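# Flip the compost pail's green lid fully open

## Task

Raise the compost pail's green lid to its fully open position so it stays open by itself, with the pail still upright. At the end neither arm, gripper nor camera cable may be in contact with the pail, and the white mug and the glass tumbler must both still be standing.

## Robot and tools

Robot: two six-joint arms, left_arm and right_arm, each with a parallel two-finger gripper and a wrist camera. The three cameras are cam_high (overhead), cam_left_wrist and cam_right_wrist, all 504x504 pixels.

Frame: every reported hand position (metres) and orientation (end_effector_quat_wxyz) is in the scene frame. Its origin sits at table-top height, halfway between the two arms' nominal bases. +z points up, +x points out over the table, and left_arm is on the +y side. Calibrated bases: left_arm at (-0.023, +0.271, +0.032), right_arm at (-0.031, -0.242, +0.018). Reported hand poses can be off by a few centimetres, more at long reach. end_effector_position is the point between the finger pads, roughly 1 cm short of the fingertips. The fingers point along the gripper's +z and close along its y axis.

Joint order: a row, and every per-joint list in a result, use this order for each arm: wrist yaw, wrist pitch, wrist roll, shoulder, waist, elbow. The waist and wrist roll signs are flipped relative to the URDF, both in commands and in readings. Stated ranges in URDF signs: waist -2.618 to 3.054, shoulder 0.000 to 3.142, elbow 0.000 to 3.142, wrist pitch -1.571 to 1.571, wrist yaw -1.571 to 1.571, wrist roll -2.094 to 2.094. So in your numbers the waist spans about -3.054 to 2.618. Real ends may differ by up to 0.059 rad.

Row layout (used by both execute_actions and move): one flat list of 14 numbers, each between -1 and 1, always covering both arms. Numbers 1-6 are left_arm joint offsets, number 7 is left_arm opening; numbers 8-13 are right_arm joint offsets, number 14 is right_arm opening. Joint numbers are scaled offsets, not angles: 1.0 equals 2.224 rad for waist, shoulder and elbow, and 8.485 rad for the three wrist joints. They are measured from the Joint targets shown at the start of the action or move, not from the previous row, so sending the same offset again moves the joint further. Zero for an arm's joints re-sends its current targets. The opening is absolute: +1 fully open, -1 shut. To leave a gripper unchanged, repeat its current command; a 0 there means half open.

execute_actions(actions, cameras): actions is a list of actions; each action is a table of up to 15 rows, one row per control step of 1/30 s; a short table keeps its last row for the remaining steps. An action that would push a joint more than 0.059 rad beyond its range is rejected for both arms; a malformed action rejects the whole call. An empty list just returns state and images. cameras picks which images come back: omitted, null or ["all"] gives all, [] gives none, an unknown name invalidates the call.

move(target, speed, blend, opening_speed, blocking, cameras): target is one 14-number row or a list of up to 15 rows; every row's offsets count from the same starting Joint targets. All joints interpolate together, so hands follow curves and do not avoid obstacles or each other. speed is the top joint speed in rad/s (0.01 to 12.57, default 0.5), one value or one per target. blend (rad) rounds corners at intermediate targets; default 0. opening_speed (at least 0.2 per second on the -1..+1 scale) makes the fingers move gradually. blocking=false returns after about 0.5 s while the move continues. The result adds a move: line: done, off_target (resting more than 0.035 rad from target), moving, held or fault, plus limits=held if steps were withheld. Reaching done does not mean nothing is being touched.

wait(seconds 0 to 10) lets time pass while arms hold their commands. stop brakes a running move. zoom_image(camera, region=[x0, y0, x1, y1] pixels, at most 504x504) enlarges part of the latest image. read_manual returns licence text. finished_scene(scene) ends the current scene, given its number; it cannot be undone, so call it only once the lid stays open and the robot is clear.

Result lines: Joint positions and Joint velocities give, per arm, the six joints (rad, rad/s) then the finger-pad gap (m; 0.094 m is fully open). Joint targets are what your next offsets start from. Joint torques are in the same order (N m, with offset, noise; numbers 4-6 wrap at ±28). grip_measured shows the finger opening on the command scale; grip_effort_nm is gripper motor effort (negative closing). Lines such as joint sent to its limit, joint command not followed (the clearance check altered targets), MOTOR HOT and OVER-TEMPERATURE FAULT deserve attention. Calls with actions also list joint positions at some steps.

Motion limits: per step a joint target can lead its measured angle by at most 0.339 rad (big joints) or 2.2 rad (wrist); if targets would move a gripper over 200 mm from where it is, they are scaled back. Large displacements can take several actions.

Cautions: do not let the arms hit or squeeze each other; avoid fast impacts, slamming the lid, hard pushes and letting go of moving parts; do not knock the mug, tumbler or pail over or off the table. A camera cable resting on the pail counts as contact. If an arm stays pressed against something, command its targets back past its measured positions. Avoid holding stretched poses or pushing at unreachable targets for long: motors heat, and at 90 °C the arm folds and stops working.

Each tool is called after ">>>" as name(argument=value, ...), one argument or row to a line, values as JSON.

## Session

>>> execute_actions(
  actions=[],
)

Scene clock: 0.00 s.
left_arm: end_effector_position=(+0.3818, +0.2463, +0.1569) grip_measured=+1.000 grip_effort_nm=n/a end_effector_quat_wxyz=(+0.620, +0.003, +0.783, +0.060) | right_arm: end_effector_position=(+0.3570, -0.2309, +0.1082) grip_measured=+1.000 grip_effort_nm=n/a end_effector_quat_wxyz=(+0.569, -0.013, +0.820, +0.060)
Joint names: [wrist yaw, wrist pitch, wrist roll, shoulder, waist, elbow]
Joint positions: left_arm=[-0.264 0.925 -0.037 1.549 0.17 0.388 0.094] | right_arm=[-0.157 0.836 -0.031 1.533 0.066 0.339 0.094]
Joint velocities: within noise
Joint torques (N m): no reading
Heat: left arm: 25 °C; right arm: 25 °C.
Joint targets: left_arm=[-0.265 0.916 -0.036 1.544 0.170 0.392] | right_arm=[-0.159 0.833 -0.031 1.526 0.066 0.346]
Tool commands: left_gripper/opening=+1.0 right_gripper/opening=+1.0

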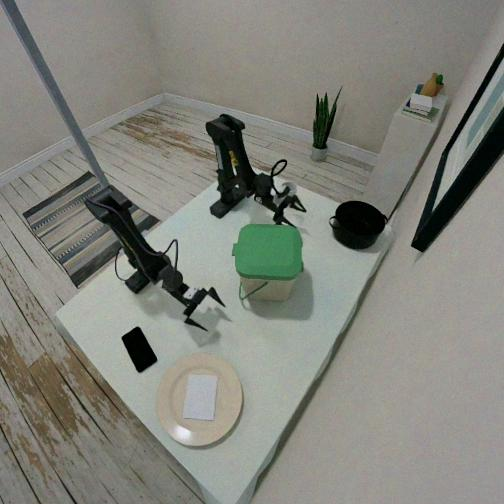

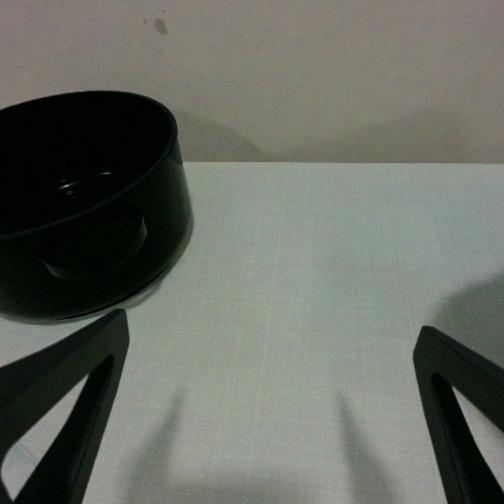

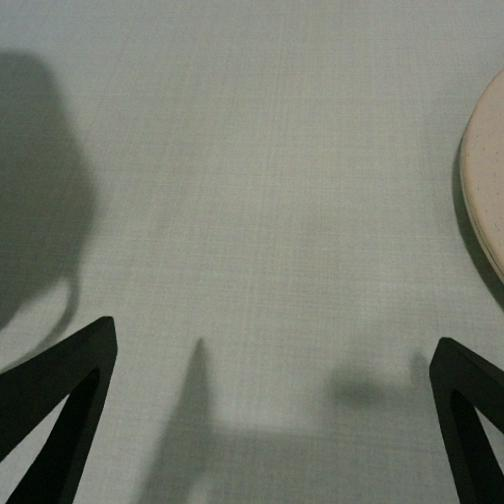

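>>> zoom_image(
  camera="cam_high",
  region=[200, 190, 330, 320],
)

Scaled by 3.877 (camera's finer frame: 720x720).

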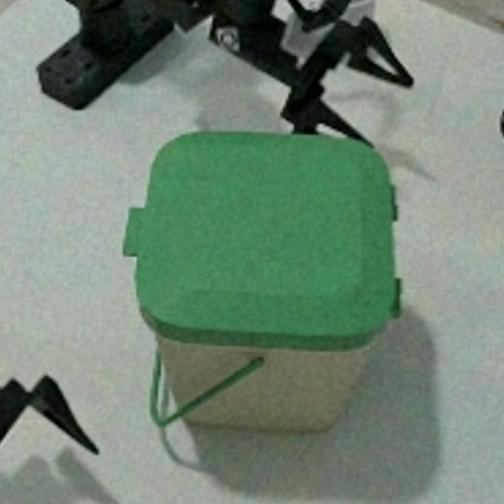

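>>> move(
  target=[
    [0,-0.0844,0,-0.3345,0,0.0486,1,0.0187,-0.0982,0.0037,-0.3714,-0.25,0.0692,-0.5],
    [0,-0.0844,0,-0.3345,0,0.0486,1,0.0187,-0.0212,0.0037,-0.2711,-0.25,-0.1012,-0.5],
  ],
  speed=0.8,
  blend=0.1,
  opening_speed=1.5,
)

Scene clock: 15.83 s.
left_arm: end_effector_position=(+0.3102, +0.2592, +0.2876) grip_measured=+1.000 grip_effort_nm=0.002 end_effector_quat_wxyz=(+0.662, -0.007, +0.748, +0.052) | right_arm: end_effector_position=(+0.2484, -0.0849, +0.1751) grip_measured=-0.497 grip_effort_nm=-0.164 end_effector_quat_wxyz=(+0.627, -0.189, +0.737, +0.169)
Joint positions: left_arm=[-0.264 0.212 -0.037 0.811 0.17 0.475 0.094] | right_arm=[-0.01 0.633 -0.011 0.919 -0.484 0.128 0.024]
Joint torques (N m): left_arm=[-0.05 1.87 0 -1.8 0.02 10.44] | right_arm=[0.06 1.93 0.15 -1.03 -0.47 5.75]
Heat: left arm: 26 °C; right arm: 27 °C.
Joint targets: left_arm=[-0.265 0.200 -0.036 0.800 0.170 0.501] | right_arm=[0.000 0.653 0.001 0.922 -0.490 0.120]
move: done

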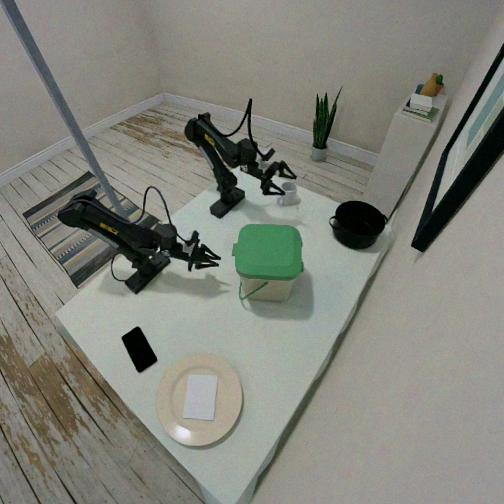

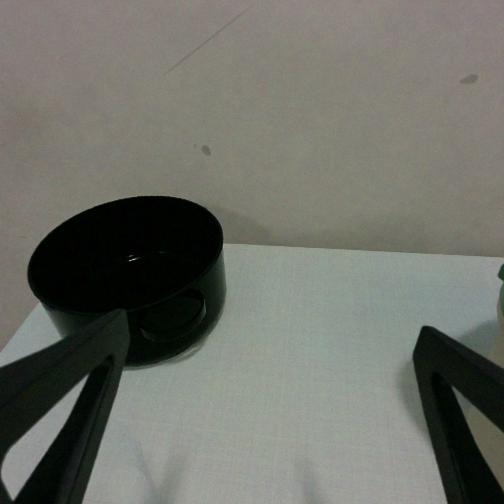

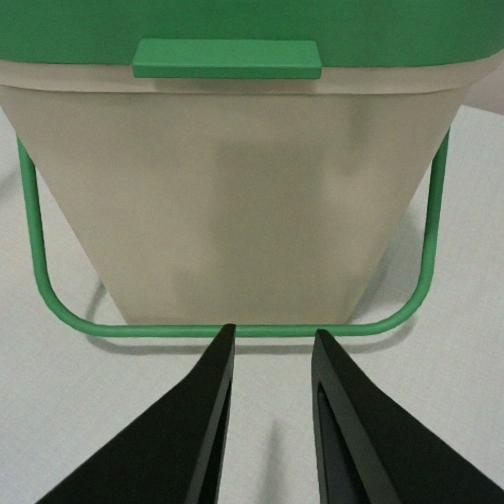

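>>> move(
  target=[0,0,0,0,0,0,1,0,0.0303,0,0.1425,-0.0135,0.049,-0.5],
  speed=0.4,
  cameras=["cam_right_wrist"],
)

Scene clock: 31.97 s.
left_arm: end_effector_position=(+0.3101, +0.2592, +0.2875) grip_measured=+1.000 grip_effort_nm=0.002 end_effector_quat_wxyz=(+0.661, -0.007, +0.748, +0.052) | right_arm: end_effector_position=(+0.2743, -0.0585, +0.1722) grip_measured=-0.497 grip_effort_nm=-0.173 end_effector_quat_wxyz=(+0.631, -0.198, +0.728, +0.180)
Joint positions: left_arm=[-0.264 0.211 -0.037 0.811 0.17 0.475 0.094] | right_arm=[-0.01 0.89 -0.011 1.23 -0.514 0.202 0.024]
Joint torques (N m): left_arm=[-0.05 1.86 -0.01 -1.76 0.05 10.43] | right_arm=[0.05 1.93 0.14 -2.51 -0.47 8.14]
Heat: left arm: 28 °C; right arm: 30 °C.
Joint targets: left_arm=[-0.265 0.200 -0.036 0.800 0.170 0.501] | right_arm=[0.000 0.911 0.001 1.240 -0.520 0.229]
move: done

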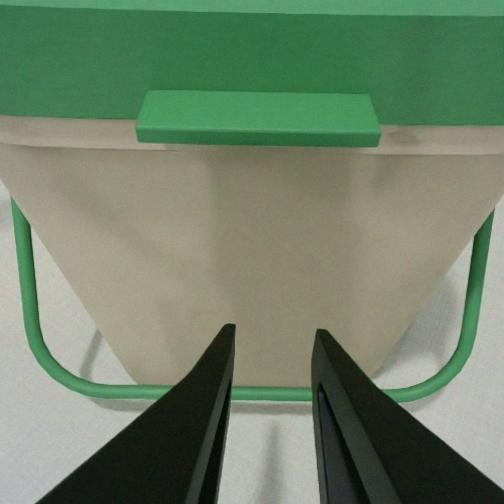

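>>> move(
  target=[0,0,0,0,0,0,1,0,-0.0079,0,-0.0297,0,0.0229,-0.5],
  speed=0.3,
  cameras=["cam_right_wrist"],
)

Scene clock: 41.20 s.
left_arm: end_effector_position=(+0.3101, +0.2592, +0.2874) grip_measured=+1.000 grip_effort_nm=0.002 end_effector_quat_wxyz=(+0.661, -0.007, +0.748, +0.052) | right_arm: end_effector_position=(+0.2807, -0.0548, +0.1943) grip_measured=-0.497 grip_effort_nm=-0.164 end_effector_quat_wxyz=(+0.645, -0.195, +0.716, +0.184)
Joint positions: left_arm=[-0.264 0.211 -0.037 0.811 0.17 0.475 0.094] | right_arm=[-0.009 0.84 -0.011 1.195 -0.514 0.254 0.024]
Joint torques (N m): left_arm=[-0.05 1.86 0.01 -1.81 -0.02 10.44] | right_arm=[0.05 1.78 0.14 -5.38 -0.49 8.35]
Heat: left arm: 29 °C; right arm: 31 °C.
Joint targets: left_arm=[-0.265 0.200 -0.036 0.800 0.170 0.501] | right_arm=[0.000 0.844 0.001 1.173 -0.520 0.280]
move: done

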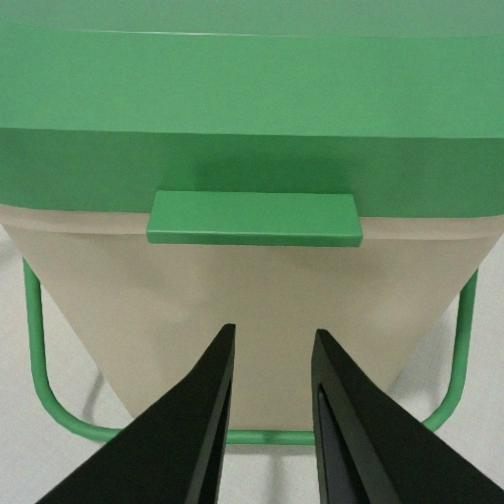

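>>> move(
  target=[
    [0,0,0,0,0,0,1,0,-0.0317,0,-0.0409,0.0045,0.1021,-0.5],
    [0,0,0,0,0,0,1,0,-0.0534,0,-0.0018,0.009,0.2239,-0.5],
  ],
  speed=0.3,
  blend=0.05,
  cameras=["cam_right_wrist","cam_high"],
)

Scene clock: 62.67 s.
left_arm: end_effector_position=(+0.3101, +0.2592, +0.2874) grip_measured=+1.000 grip_effort_nm=0.007 end_effector_quat_wxyz=(+0.661, -0.007, +0.748, +0.052) | right_arm: end_effector_position=(+0.3236, -0.0332, +0.3259) grip_measured=-0.497 grip_effort_nm=-0.168 end_effector_quat_wxyz=(+0.669, -0.187, +0.694, +0.187)
Joint positions: left_arm=[-0.264 0.211 -0.037 0.811 0.17 0.475 0.094] | right_arm=[-0.009 0.381 -0.009 1.159 -0.506 0.744 0.024]
Joint torques (N m): left_arm=[-0.04 1.87 0 -1.76 0.01 10.44] | right_arm=[0.04 1.85 0.14 -3.38 0.5 10.21]
Heat: left arm: 30 °C; right arm: 33 °C.
Joint targets: left_arm=[-0.265 0.200 -0.036 0.800 0.170 0.501] | right_arm=[0.000 0.391 0.001 1.169 -0.500 0.778]
move: done
Images, in order (width x height): cam_high 504x504, cam_right_wrist 504x504.

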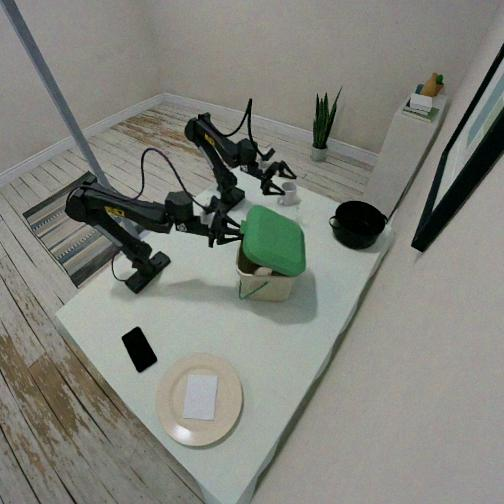

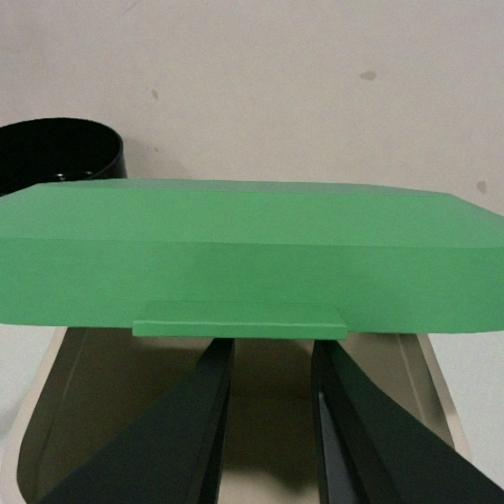

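>>> move(
  target=[
    [0,0,0,0,0,0,1,0,-0.0124,0,0.0814,0,0.1286,-0.5],
    [0,0,0,0,0,0,1,0,-0.0191,0,0.1826,0,0.2554,-0.5],
    [0,0,0,0,0,0,1,0,-0.0223,0,0.2648,0.002,0.3498,-0.5],
    [0,0,0,0,0,0,1,0,-0.0236,0,0.3471,0.004,0.4371,-0.5],
  ],
  speed=0.35,
  blend=0.05,
  cameras=["cam_right_wrist","cam_high"],
)

Scene clock: 70.00 s.
left_arm: end_effector_position=(+0.3101, +0.2592, +0.2874) grip_measured=+1.000 grip_effort_nm=-0.002 end_effector_quat_wxyz=(+0.661, -0.007, +0.748, +0.052) | right_arm: end_effector_position=(+0.4990, +0.0623, +0.3895) grip_measured=-0.497 grip_effort_nm=-0.164 end_effector_quat_wxyz=(+0.676, -0.182, +0.690, +0.185)
Joint positions: left_arm=[-0.264 0.211 -0.037 0.811 0.17 0.475 0.094] | right_arm=[-0.009 0.185 -0.009 1.92 -0.497 1.717 0.024]
Joint torques (N m): left_arm=[-0.05 1.88 0 -1.77 0.03 10.45] | right_arm=[0.05 1.78 0.13 -10.1 0.47 10.17]
Heat: left arm: 30 °C; right arm: 33 °C.
Joint targets: left_arm=[-0.265 0.200 -0.036 0.800 0.170 0.501] | right_arm=[0.000 0.190 0.001 1.941 -0.491 1.751]
move: done
Images, in order (width x height): cam_high 504x504, cam_right_wrist 504x504.

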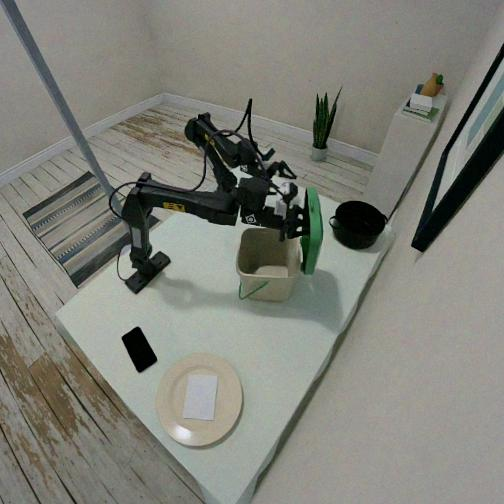

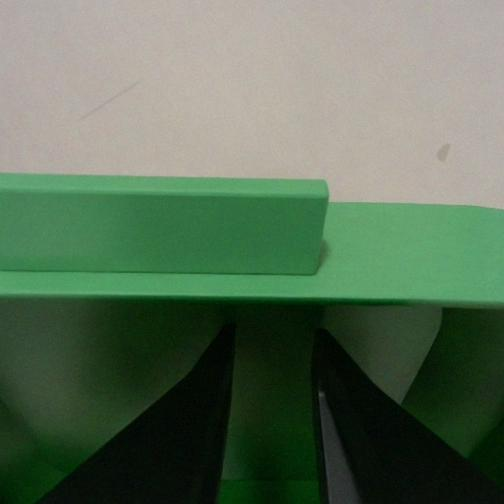

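>>> move(
  target=[
    [0,0,0,0,0,0,1,0,0.0006,0,0.0791,-0.022,0.0769,-0.5],
    [0,0,0,0,0,0,1,0,0.0039,0,0.1524,-0.027,0.1376,-0.5],
  ],
  speed=0.25,
  blend=0.03,
  cameras=["cam_right_wrist","cam_high"],
)

Scene clock: 76.00 s.
left_arm: end_effector_position=(+0.3101, +0.2592, +0.2874) grip_measured=+1.000 grip_effort_nm=0.007 end_effector_quat_wxyz=(+0.661, -0.007, +0.748, +0.052) | right_arm: end_effector_position=(+0.5484, +0.1271, +0.3406) grip_measured=-0.497 grip_effort_nm=-0.168 end_effector_quat_wxyz=(+0.671, -0.198, +0.685, +0.201)
Joint positions: left_arm=[-0.264 0.211 -0.037 0.811 0.17 0.475 0.094] | right_arm=[-0.009 0.21 -0.009 2.251 -0.544 2.023 0.024]
Joint torques (N m): left_arm=[-0.06 1.87 -0.01 -1.78 0.03 10.45] | right_arm=[0.04 1.85 0.14 -12.33 -0.64 10.22]
Heat: left arm: 30 °C; right arm: 33 °C.
Joint targets: left_arm=[-0.265 0.200 -0.036 0.800 0.170 0.501] | right_arm=[-0.001 0.223 0.001 2.280 -0.551 2.057]
move: done
Images, in order (width x height): cam_high 504x504, cam_right_wrist 504x504.

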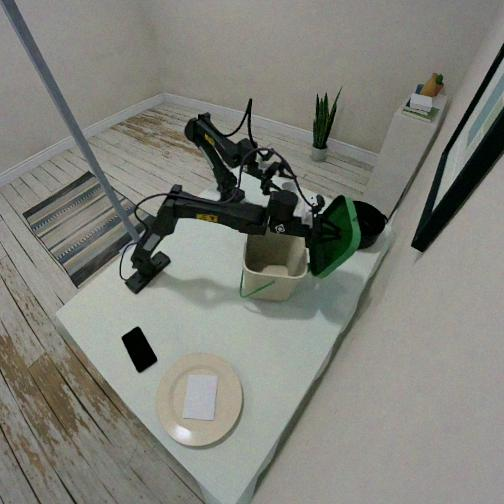

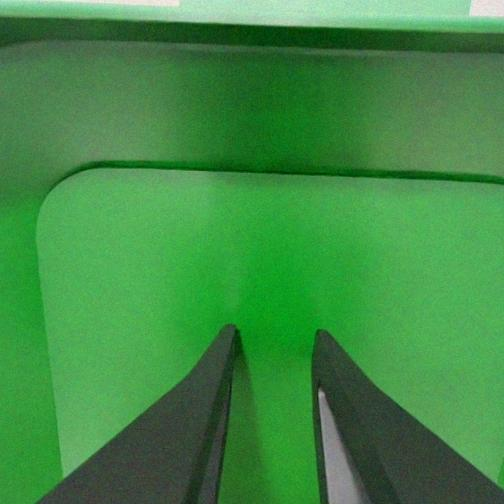

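>>> move(
  target=[
    [0,0,0,0,0,0,1,0,0.0007,0,-0.317,0,-0.3197,-0.5],
    [0,0,0,0,0,0,1,0,-0.0263,0,-0.7104,0,-0.7001,-0.5],
  ],
  speed=0.5,
  blend=0.1,
)

>>> zoom_image(
  camera="cam_high",
  region=[210, 160, 400, 350],
)

Scene clock: 82.83 s.
left_arm: end_effector_position=(+0.3101, +0.2592, +0.2874) grip_measured=+1.000 grip_effort_nm=0.002 end_effector_quat_wxyz=(+0.661, -0.007, +0.748, +0.052) | right_arm: end_effector_position=(+0.2351, -0.0709, +0.2674) grip_measured=-0.497 grip_effort_nm=-0.168 end_effector_quat_wxyz=(+0.604, -0.215, +0.745, +0.182)
Joint positions: left_arm=[-0.264 0.211 -0.037 0.811 0.17 0.475 0.094] | right_arm=[-0.009 0.001 -0.009 0.715 -0.544 0.509 0.024]
Joint torques (N m): left_arm=[-0.04 1.87 0.01 -1.78 0.05 10.44] | right_arm=[0.05 1.74 0.12 -1.94 -0.65 6.26]
Heat: left arm: 30 °C; right arm: 34 °C.
Joint targets: left_arm=[-0.265 0.200 -0.036 0.800 0.170 0.501] | right_arm=[-0.001 0.000 0.001 0.700 -0.551 0.499]
move: done

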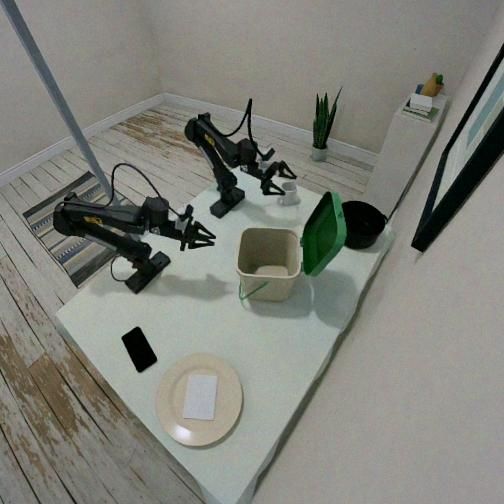

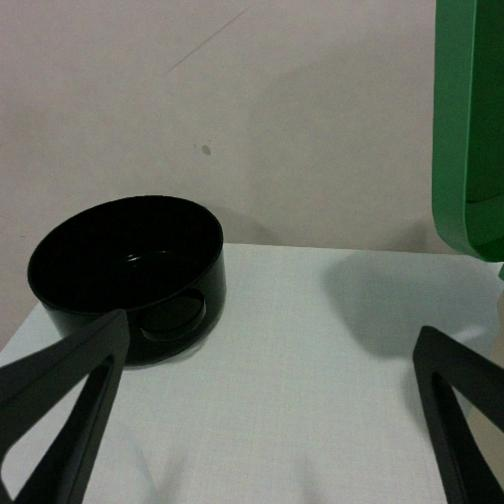

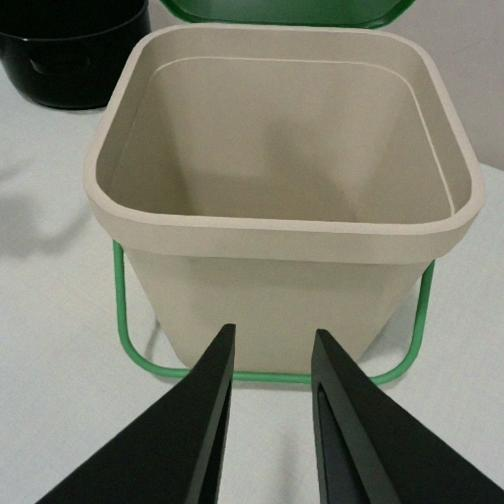

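Scaled by 2.653 (camera's finer frame: 720x720).

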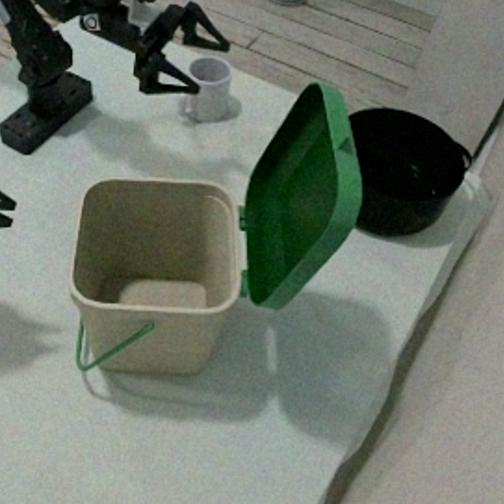

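Open at its stop, upright, mug standing.

>>> finished_scene(
  scene=2,
)

The scene is finished: the task was done.


## Next scene

The same job, from a new start.

>>> execute_actions(
  actions=[],
)

>>> zoom_image(
  camera="cam_high",
  region=[200, 190, 330, 320],
)

Scene clock: 0.00 s.
left_arm: end_effector_position=(+0.3445, +0.2052, +0.2618) grip_measured=+1.000 grip_effort_nm=n/a end_effector_quat_wxyz=(+0.387, -0.070, +0.918, -0.049) | right_arm: end_effector_position=(+0.2838, -0.1894, +0.2701) grip_measured=+1.000 grip_effort_nm=n/a end_effector_quat_wxyz=(+0.501, +0.201, +0.842, +0.009)
Joint names: [wrist yaw, wrist pitch, wrist roll, shoulder, waist, elbow]
Joint positions: left_arm=[-0.142 -0.664 0.34 1.289 0.239 1.174 0.094] | right_arm=[0.59 -0.565 -0.645 1.01 -0.459 0.933 0.094]
Joint velocities: within noise
Joint torques (N m): no reading
Heat: left arm: 25 °C; right arm: 25 °C.
Joint targets: left_arm=[-0.145 -0.670 0.339 1.282 0.239 1.181] | right_arm=[0.600 -0.575 -0.644 1.004 -0.459 0.942]
Tool commands: left_gripper/opening=+1.0 right_gripper/opening=+1.0

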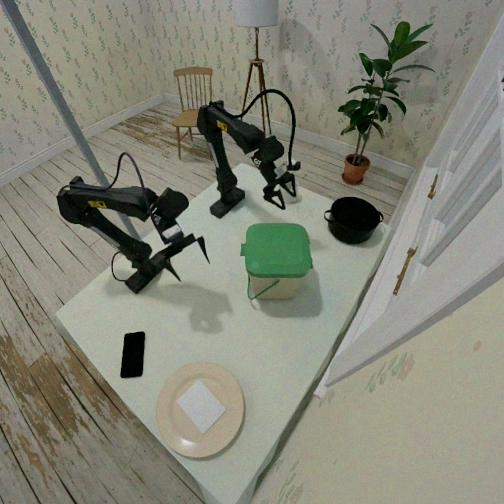

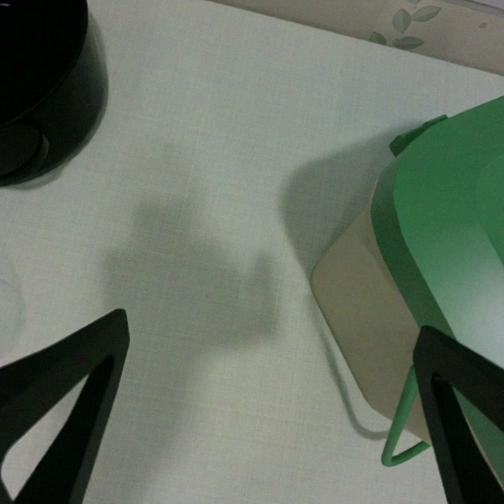

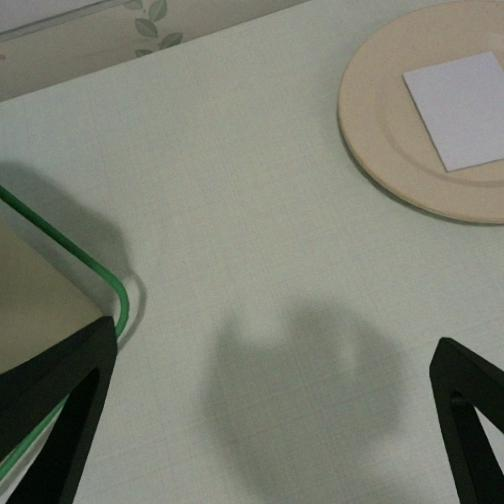

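Scaled by 3.877 (camera's finer frame: 720x720).

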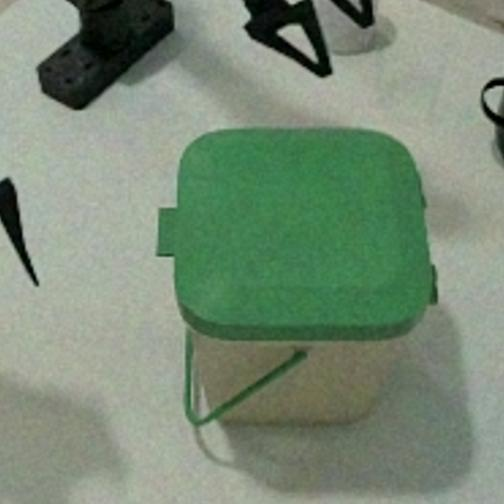

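>>> move(
  target=[
    [0,0.1025,0,-0.2167,-0.06,-0.3062,1,-0.0707,0.0678,0.0759,-0.1367,-0.0342,-0.1987,-0.5],
    [0,0.1025,0,-0.2167,-0.06,-0.3062,1,-0.0707,0.1562,0.0759,0.0162,-0.0342,-0.3381,-0.5],
  ],
  speed=0.8,
  blend=0.1,
  opening_speed=1.5,
)

Scene clock: 13.17 s.
left_arm: end_effector_position=(+0.3137, +0.2573, +0.2973) grip_measured=+1.000 grip_effort_nm=0.002 end_effector_quat_wxyz=(+0.656, -0.129, +0.737, -0.099) | right_arm: end_effector_position=(+0.2605, -0.0648, +0.1948) grip_measured=-0.497 grip_effort_nm=-0.188 end_effector_quat_wxyz=(+0.643, -0.194, +0.718, +0.182)
Joint positions: left_arm=[-0.142 0.181 0.34 0.815 0.11 0.514 0.094] | right_arm=[0.01 0.729 -0.012 1.034 -0.529 0.197 0.024]
Joint torques (N m): left_arm=[-0.06 2.13 -0.01 -2.3 -0.42 7.05] | right_arm=[-0.15 1.97 0.14 -1.76 -0.47 5.7]
Heat: left arm: 25 °C; right arm: 26 °C.
Joint targets: left_arm=[-0.145 0.200 0.339 0.799 0.106 0.499] | right_arm=[0.000 0.750 0.000 1.040 -0.535 0.190]
move: done

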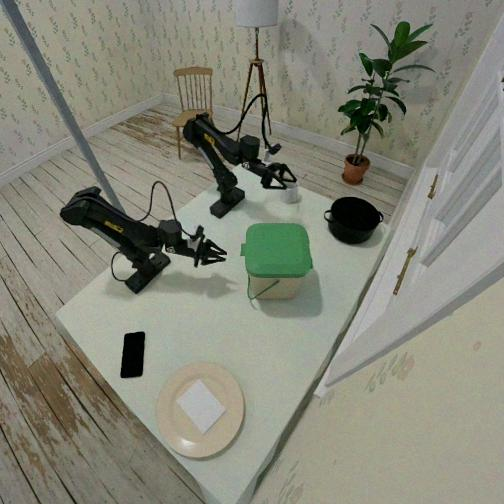

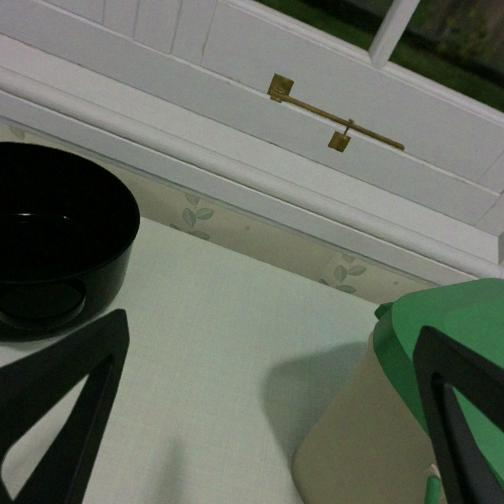

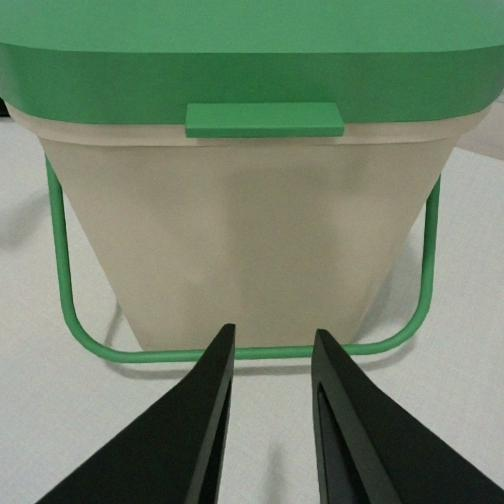

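>>> move(
  target=[
    [0,0,0,0,0,0,1,0,0.0177,0,0.1178,0,0.0728,-0.5],
    [0,0,0,0,0,0,1,0,-0.0137,0,0.0755,0,0.1727,-0.5],
    [0,0,0,0,0,0,1,0,-0.0378,0,0.1061,0,0.2954,-0.5],
  ],
  speed=0.3,
  blend=[0.02,0.05,0],
  cameras=["cam_right_wrist","cam_high"],
)

Scene clock: 34.93 s.
left_arm: end_effector_position=(+0.3138, +0.2573, +0.2983) grip_measured=+1.000 grip_effort_nm=0.002 end_effector_quat_wxyz=(+0.658, -0.129, +0.735, -0.099) | right_arm: end_effector_position=(+0.3409, -0.0156, +0.3332) grip_measured=-0.497 grip_effort_nm=-0.188 end_effector_quat_wxyz=(+0.675, -0.187, +0.688, +0.190)
Joint positions: left_arm=[-0.142 0.185 0.34 0.815 0.11 0.514 0.094] | right_arm=[0.01 0.425 -0.01 1.261 -0.529 0.819 0.024]
Joint torques (N m): left_arm=[-0.07 2.11 -0.03 -2.3 -0.42 7.05] | right_arm=[-0.14 1.82 0.12 -3.99 -0.46 9.63]
Heat: left arm: 28 °C; right arm: 30 °C.
Joint targets: left_arm=[-0.145 0.200 0.339 0.799 0.106 0.499] | right_arm=[0.001 0.429 0.000 1.276 -0.535 0.847]
move: done
Images, in order (width x height): cam_high 504x504, cam_right_wrist 504x504.

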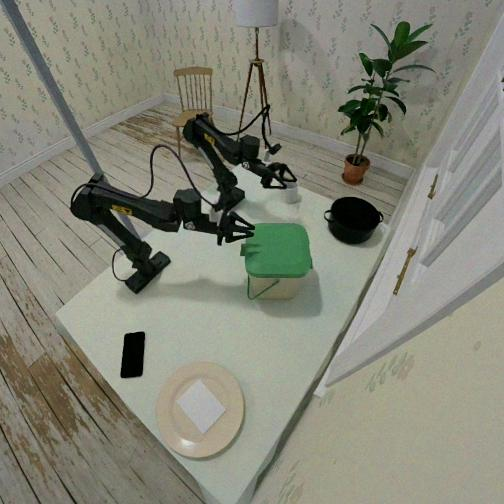

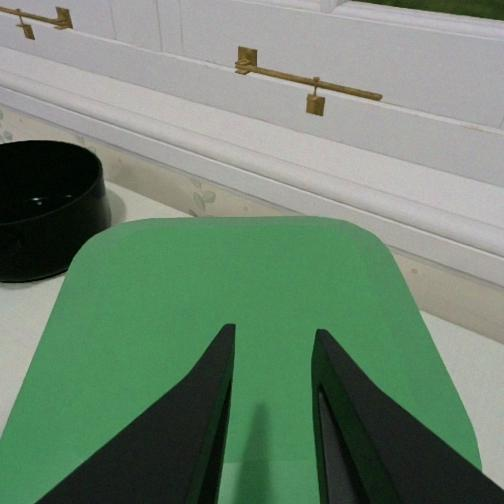

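>>> move(
  target=[
    [0,0,0,0,0,0,1,0,-0.0506,0,-0.259,0,-0.156,-0.5],
    [0,0,0,0,0,0,1,0,0.0378,0,-0.1061,0,-0.2954,-0.5],
  ],
  speed=0.7,
  blend=0.05,
  cameras=["cam_right_wrist"],
)

Scene clock: 42.27 s.
left_arm: end_effector_position=(+0.3138, +0.2573, +0.2983) grip_measured=+1.000 grip_effort_nm=0.002 end_effector_quat_wxyz=(+0.658, -0.129, +0.735, -0.099) | right_arm: end_effector_position=(+0.2604, -0.0647, +0.1949) grip_measured=-0.497 grip_effort_nm=-0.188 end_effector_quat_wxyz=(+0.643, -0.195, +0.718, +0.181)
Joint positions: left_arm=[-0.142 0.185 0.34 0.815 0.11 0.514 0.094] | right_arm=[0.009 0.73 -0.01 1.034 -0.529 0.197 0.024]
Joint torques (N m): left_arm=[-0.06 2.1 -0.02 -2.32 -0.43 7.04] | right_arm=[-0.14 1.98 0.12 -1.77 -0.44 5.7]
Heat: left arm: 28 °C; right arm: 30 °C.
Joint targets: left_arm=[-0.145 0.200 0.339 0.799 0.106 0.499] | right_arm=[0.001 0.750 0.000 1.040 -0.535 0.190]
move: done

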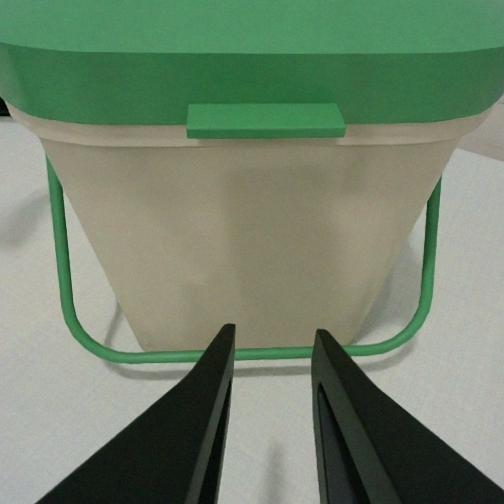

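>>> move(
  target=[0,0,0,0,0,0,1,0,0.0278,0,0.1628,0,0.0791,-0.5],
  speed=0.3,
  cameras=["cam_right_wrist"],
)

Scene clock: 47.37 s.
left_arm: end_effector_position=(+0.3138, +0.2573, +0.2984) grip_measured=+1.000 grip_effort_nm=0.002 end_effector_quat_wxyz=(+0.658, -0.129, +0.735, -0.099) | right_arm: end_effector_position=(+0.3058, -0.0369, +0.1926) grip_measured=-0.497 grip_effort_nm=-0.188 end_effector_quat_wxyz=(+0.651, -0.193, +0.710, +0.183)
Joint positions: left_arm=[-0.142 0.186 0.34 0.815 0.11 0.514 0.094] | right_arm=[0.009 0.966 -0.01 1.39 -0.529 0.34 0.024]
Joint torques (N m): left_arm=[-0.06 2.09 -0.02 -2.33 -0.43 7.09] | right_arm=[-0.14 1.98 0.13 -3.88 -0.44 7.99]
Heat: left arm: 29 °C; right arm: 31 °C.
Joint targets: left_arm=[-0.145 0.200 0.339 0.799 0.106 0.499] | right_arm=[0.001 0.986 0.000 1.402 -0.535 0.366]
move: done

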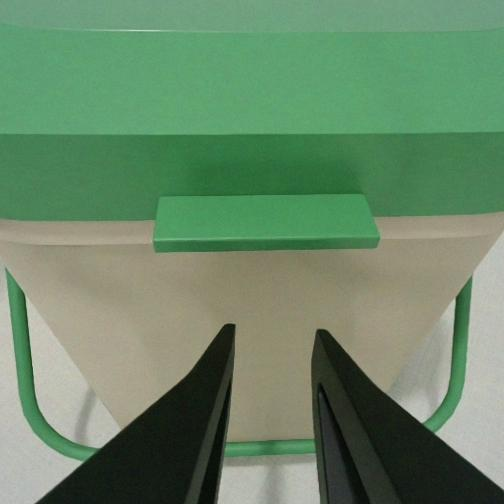

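>>> move(
  target=[
    [0,0,0,0,0,0,1,0,-0.02,0,-0.058,0,0.0409,-0.5],
    [0,0,0,0,0,0,1,0,-0.0404,0,-0.0769,0,0.0998,-0.5],
    [0,0,0,0,0,0,1,0,-0.0648,0,-0.0472,0,0.2226,-0.5],
  ],
  speed=0.28,
  blend=0.02,
  cameras=["cam_right_wrist","cam_high"],
)

Scene clock: 55.97 s.
left_arm: end_effector_position=(+0.3138, +0.2573, +0.2984) grip_measured=+1.000 grip_effort_nm=0.002 end_effector_quat_wxyz=(+0.658, -0.129, +0.735, -0.099) | right_arm: end_effector_position=(+0.3451, -0.0125, +0.3279) grip_measured=-0.497 grip_effort_nm=-0.188 end_effector_quat_wxyz=(+0.670, -0.189, +0.693, +0.189)
Joint positions: left_arm=[-0.142 0.186 0.34 0.815 0.11 0.514 0.094] | right_arm=[0.008 0.426 -0.01 1.285 -0.529 0.828 0.024]
Joint torques (N m): left_arm=[-0.06 2.11 -0.03 -2.32 -0.43 7.05] | right_arm=[-0.13 1.83 0.12 -4.46 -0.46 10.09]
Heat: left arm: 29 °C; right arm: 32 °C.
Joint targets: left_arm=[-0.145 0.200 0.339 0.799 0.106 0.499] | right_arm=[0.000 0.436 0.000 1.297 -0.535 0.861]
move: done
Images, in order (width x height): cam_high 504x504, cam_right_wrist 504x504.

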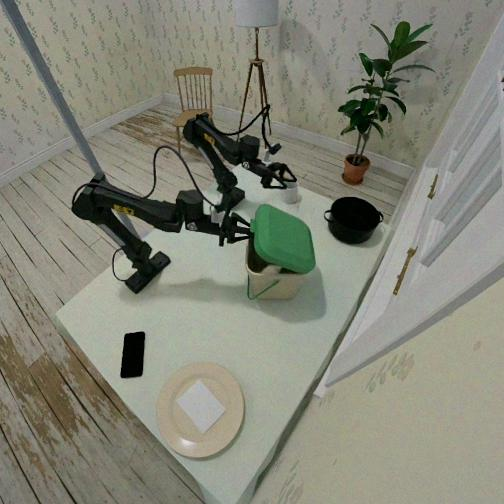

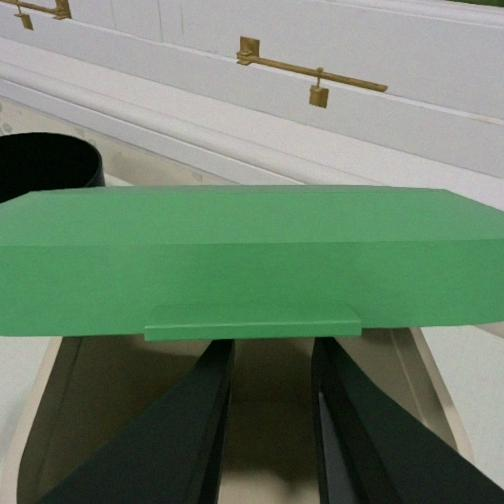

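>>> move(
  target=[
    [0,0,0,0,0,0,1,0,-0.0156,0,0.0679,0,0.1273,-0.5],
    [0,0,0,0,0,0,1,0,-0.025,0,0.1677,0,0.263,-0.5],
    [0,0,0,0,0,0,1,0,-0.0303,0,0.2518,-0.002,0.3674,-0.5],
    [0,0,0,0,0,0,1,0,-0.0344,0,0.3377,-0.004,0.469,-0.5],
  ],
  speed=0.35,
  blend=0.05,
  cameras=["cam_right_wrist","cam_high"],
)

Scene clock: 64.63 s.
left_arm: end_effector_position=(+0.3138, +0.2573, +0.2984) grip_measured=+1.000 grip_effort_nm=0.002 end_effector_quat_wxyz=(+0.658, -0.129, +0.735, -0.099) | right_arm: end_effector_position=(+0.5086, +0.0938, +0.3920) grip_measured=-0.497 grip_effort_nm=-0.188 end_effector_quat_wxyz=(+0.675, -0.190, +0.686, +0.194)
Joint positions: left_arm=[-0.142 0.186 0.34 0.815 0.11 0.514 0.094] | right_arm=[0.008 0.141 -0.01 2.023 -0.538 1.869 0.024]
Joint torques (N m): left_arm=[-0.07 2.1 -0.02 -2.33 -0.44 7.04] | right_arm=[-0.11 1.78 0.12 -11.1 -0.5 10.37]
Heat: left arm: 30 °C; right arm: 32 °C.
Joint targets: left_arm=[-0.145 0.200 0.339 0.799 0.106 0.499] | right_arm=[0.000 0.144 0.000 2.048 -0.544 1.904]
move: off_target (right_arm); right_arm: the elbow is farthest, 0.036 rad from its target
Images, in order (width x height): cam_high 504x504, cam_right_wrist 504x504.

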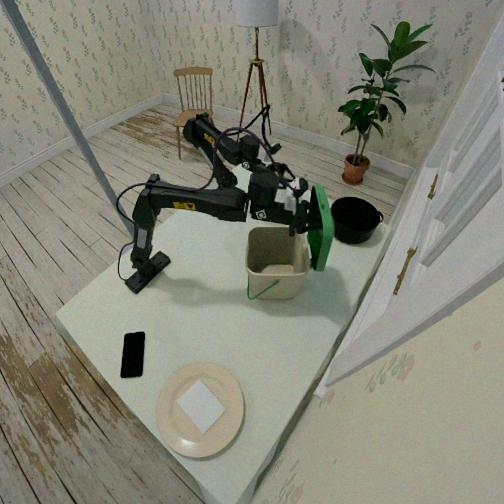

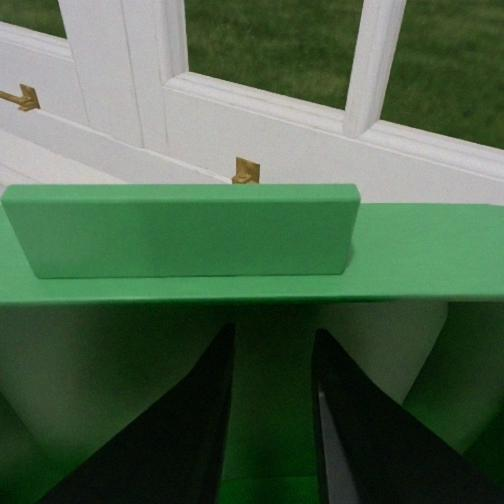

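>>> move(
  target=[
    [0,0,0,0,0,0,1,0,-0.0025,0,0.0863,-0.014,0.0958,-0.5],
    [0,0,0,0,0,0,1,0,-0.0033,0,0.174,-0.016,0.1866,-0.5],
  ],
  speed=0.25,
  blend=0.03,
  cameras=["cam_right_wrist","cam_high"],
)

Scene clock: 70.70 s.
left_arm: end_effector_position=(+0.3138, +0.2573, +0.2984) grip_measured=+1.000 grip_effort_nm=0.007 end_effector_quat_wxyz=(+0.658, -0.129, +0.735, -0.099) | right_arm: end_effector_position=(+0.5616, +0.1561, +0.3467) grip_measured=-0.497 grip_effort_nm=-0.188 end_effector_quat_wxyz=(+0.677, -0.200, +0.677, +0.207)
Joint positions: left_arm=[-0.142 0.186 0.34 0.815 0.11 0.514 0.094] | right_arm=[0.008 0.117 -0.01 2.401 -0.572 2.286 0.024]
Joint torques (N m): left_arm=[-0.06 2.1 -0.01 -2.35 -0.46 7.05] | right_arm=[-0.13 1.74 0.13 -13.44 -0.58 10.04]
Heat: left arm: 30 °C; right arm: 32 °C.
Joint targets: left_arm=[-0.145 0.200 0.339 0.799 0.106 0.499] | right_arm=[0.000 0.116 0.000 2.435 -0.579 2.319]
move: done
Images, in order (width x height): cam_high 504x504, cam_right_wrist 504x504.

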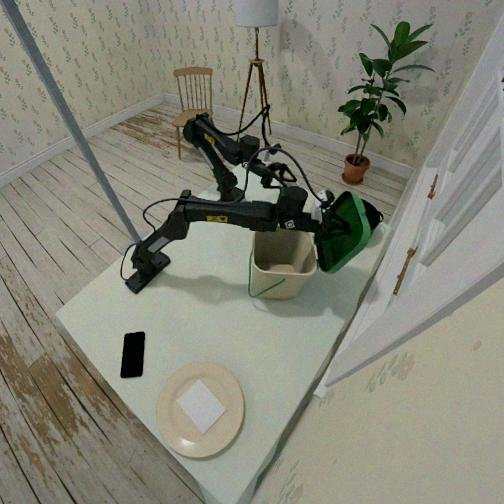

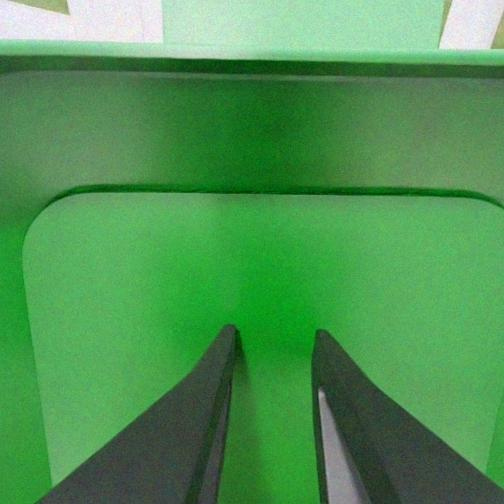

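>>> move(
  target=[
    [0,0,0,0,0,0,1,0,0.0033,0,-0.174,0,-0.1866,-0.5],
    [0,0,0,0,0,0,1,0,0.0134,0,-0.3754,0,-0.4267,-0.5],
    [0,0,0,0,0,0,1,0,-0.0137,0,-0.7801,0,-0.8179,-0.5],
  ],
  speed=[0.3,0.6,0.6],
  blend=0.08,
)

>>> zoom_image(
  camera="cam_high",
  region=[210, 160, 400, 350],
)

Scene clock: 78.83 s.
left_arm: end_effector_position=(+0.3138, +0.2573, +0.2984) grip_measured=+1.000 grip_effort_nm=0.002 end_effector_quat_wxyz=(+0.658, -0.129, +0.735, -0.099) | right_arm: end_effector_position=(+0.2317, -0.0659, +0.2669) grip_measured=-0.497 grip_effort_nm=-0.193 end_effector_quat_wxyz=(+0.603, -0.221, +0.744, +0.184)
Joint positions: left_arm=[-0.142 0.186 0.34 0.815 0.11 0.514 0.094] | right_arm=[0.008 0 -0.01 0.715 -0.572 0.508 0.024]
Joint torques (N m): left_arm=[-0.06 2.11 -0.03 -2.35 -0.42 7.06] | right_arm=[-0.12 1.76 0.12 -1.94 -0.59 6.42]
Heat: left arm: 30 °C; right arm: 33 °C.
Joint targets: left_arm=[-0.145 0.200 0.339 0.799 0.106 0.499] | right_arm=[0.000 0.000 0.000 0.700 -0.579 0.500]
move: done

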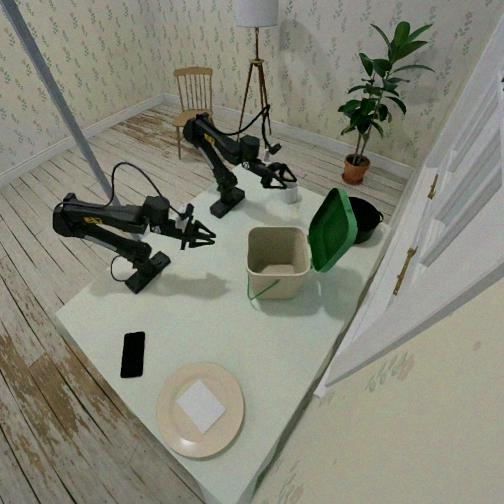

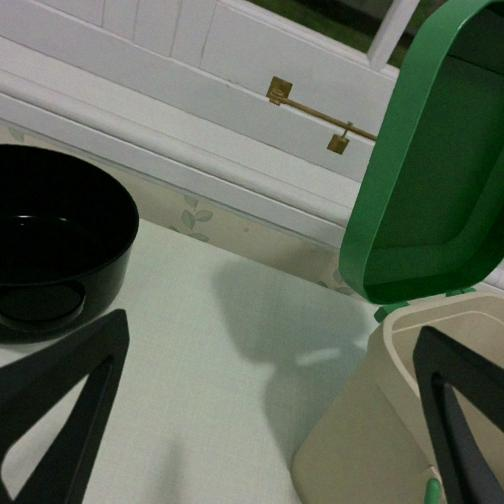

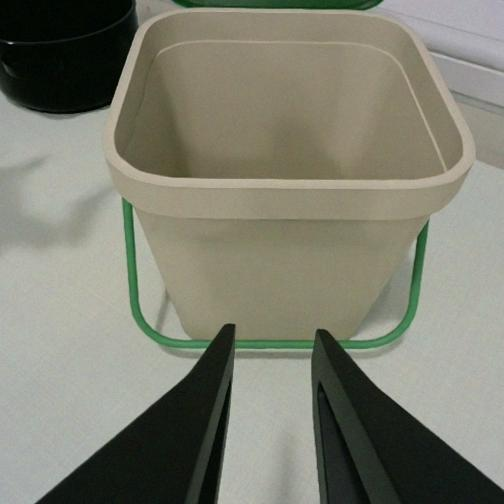

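Scaled by 2.653 (camera's finer frame: 720x720).

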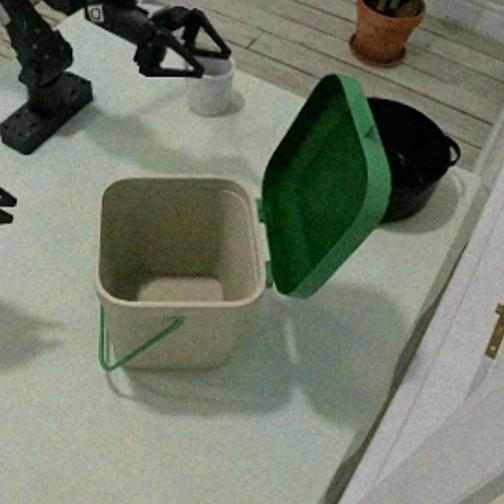

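>>> finished_scene(
  scene=3,
)

The scene is finished: the task was done.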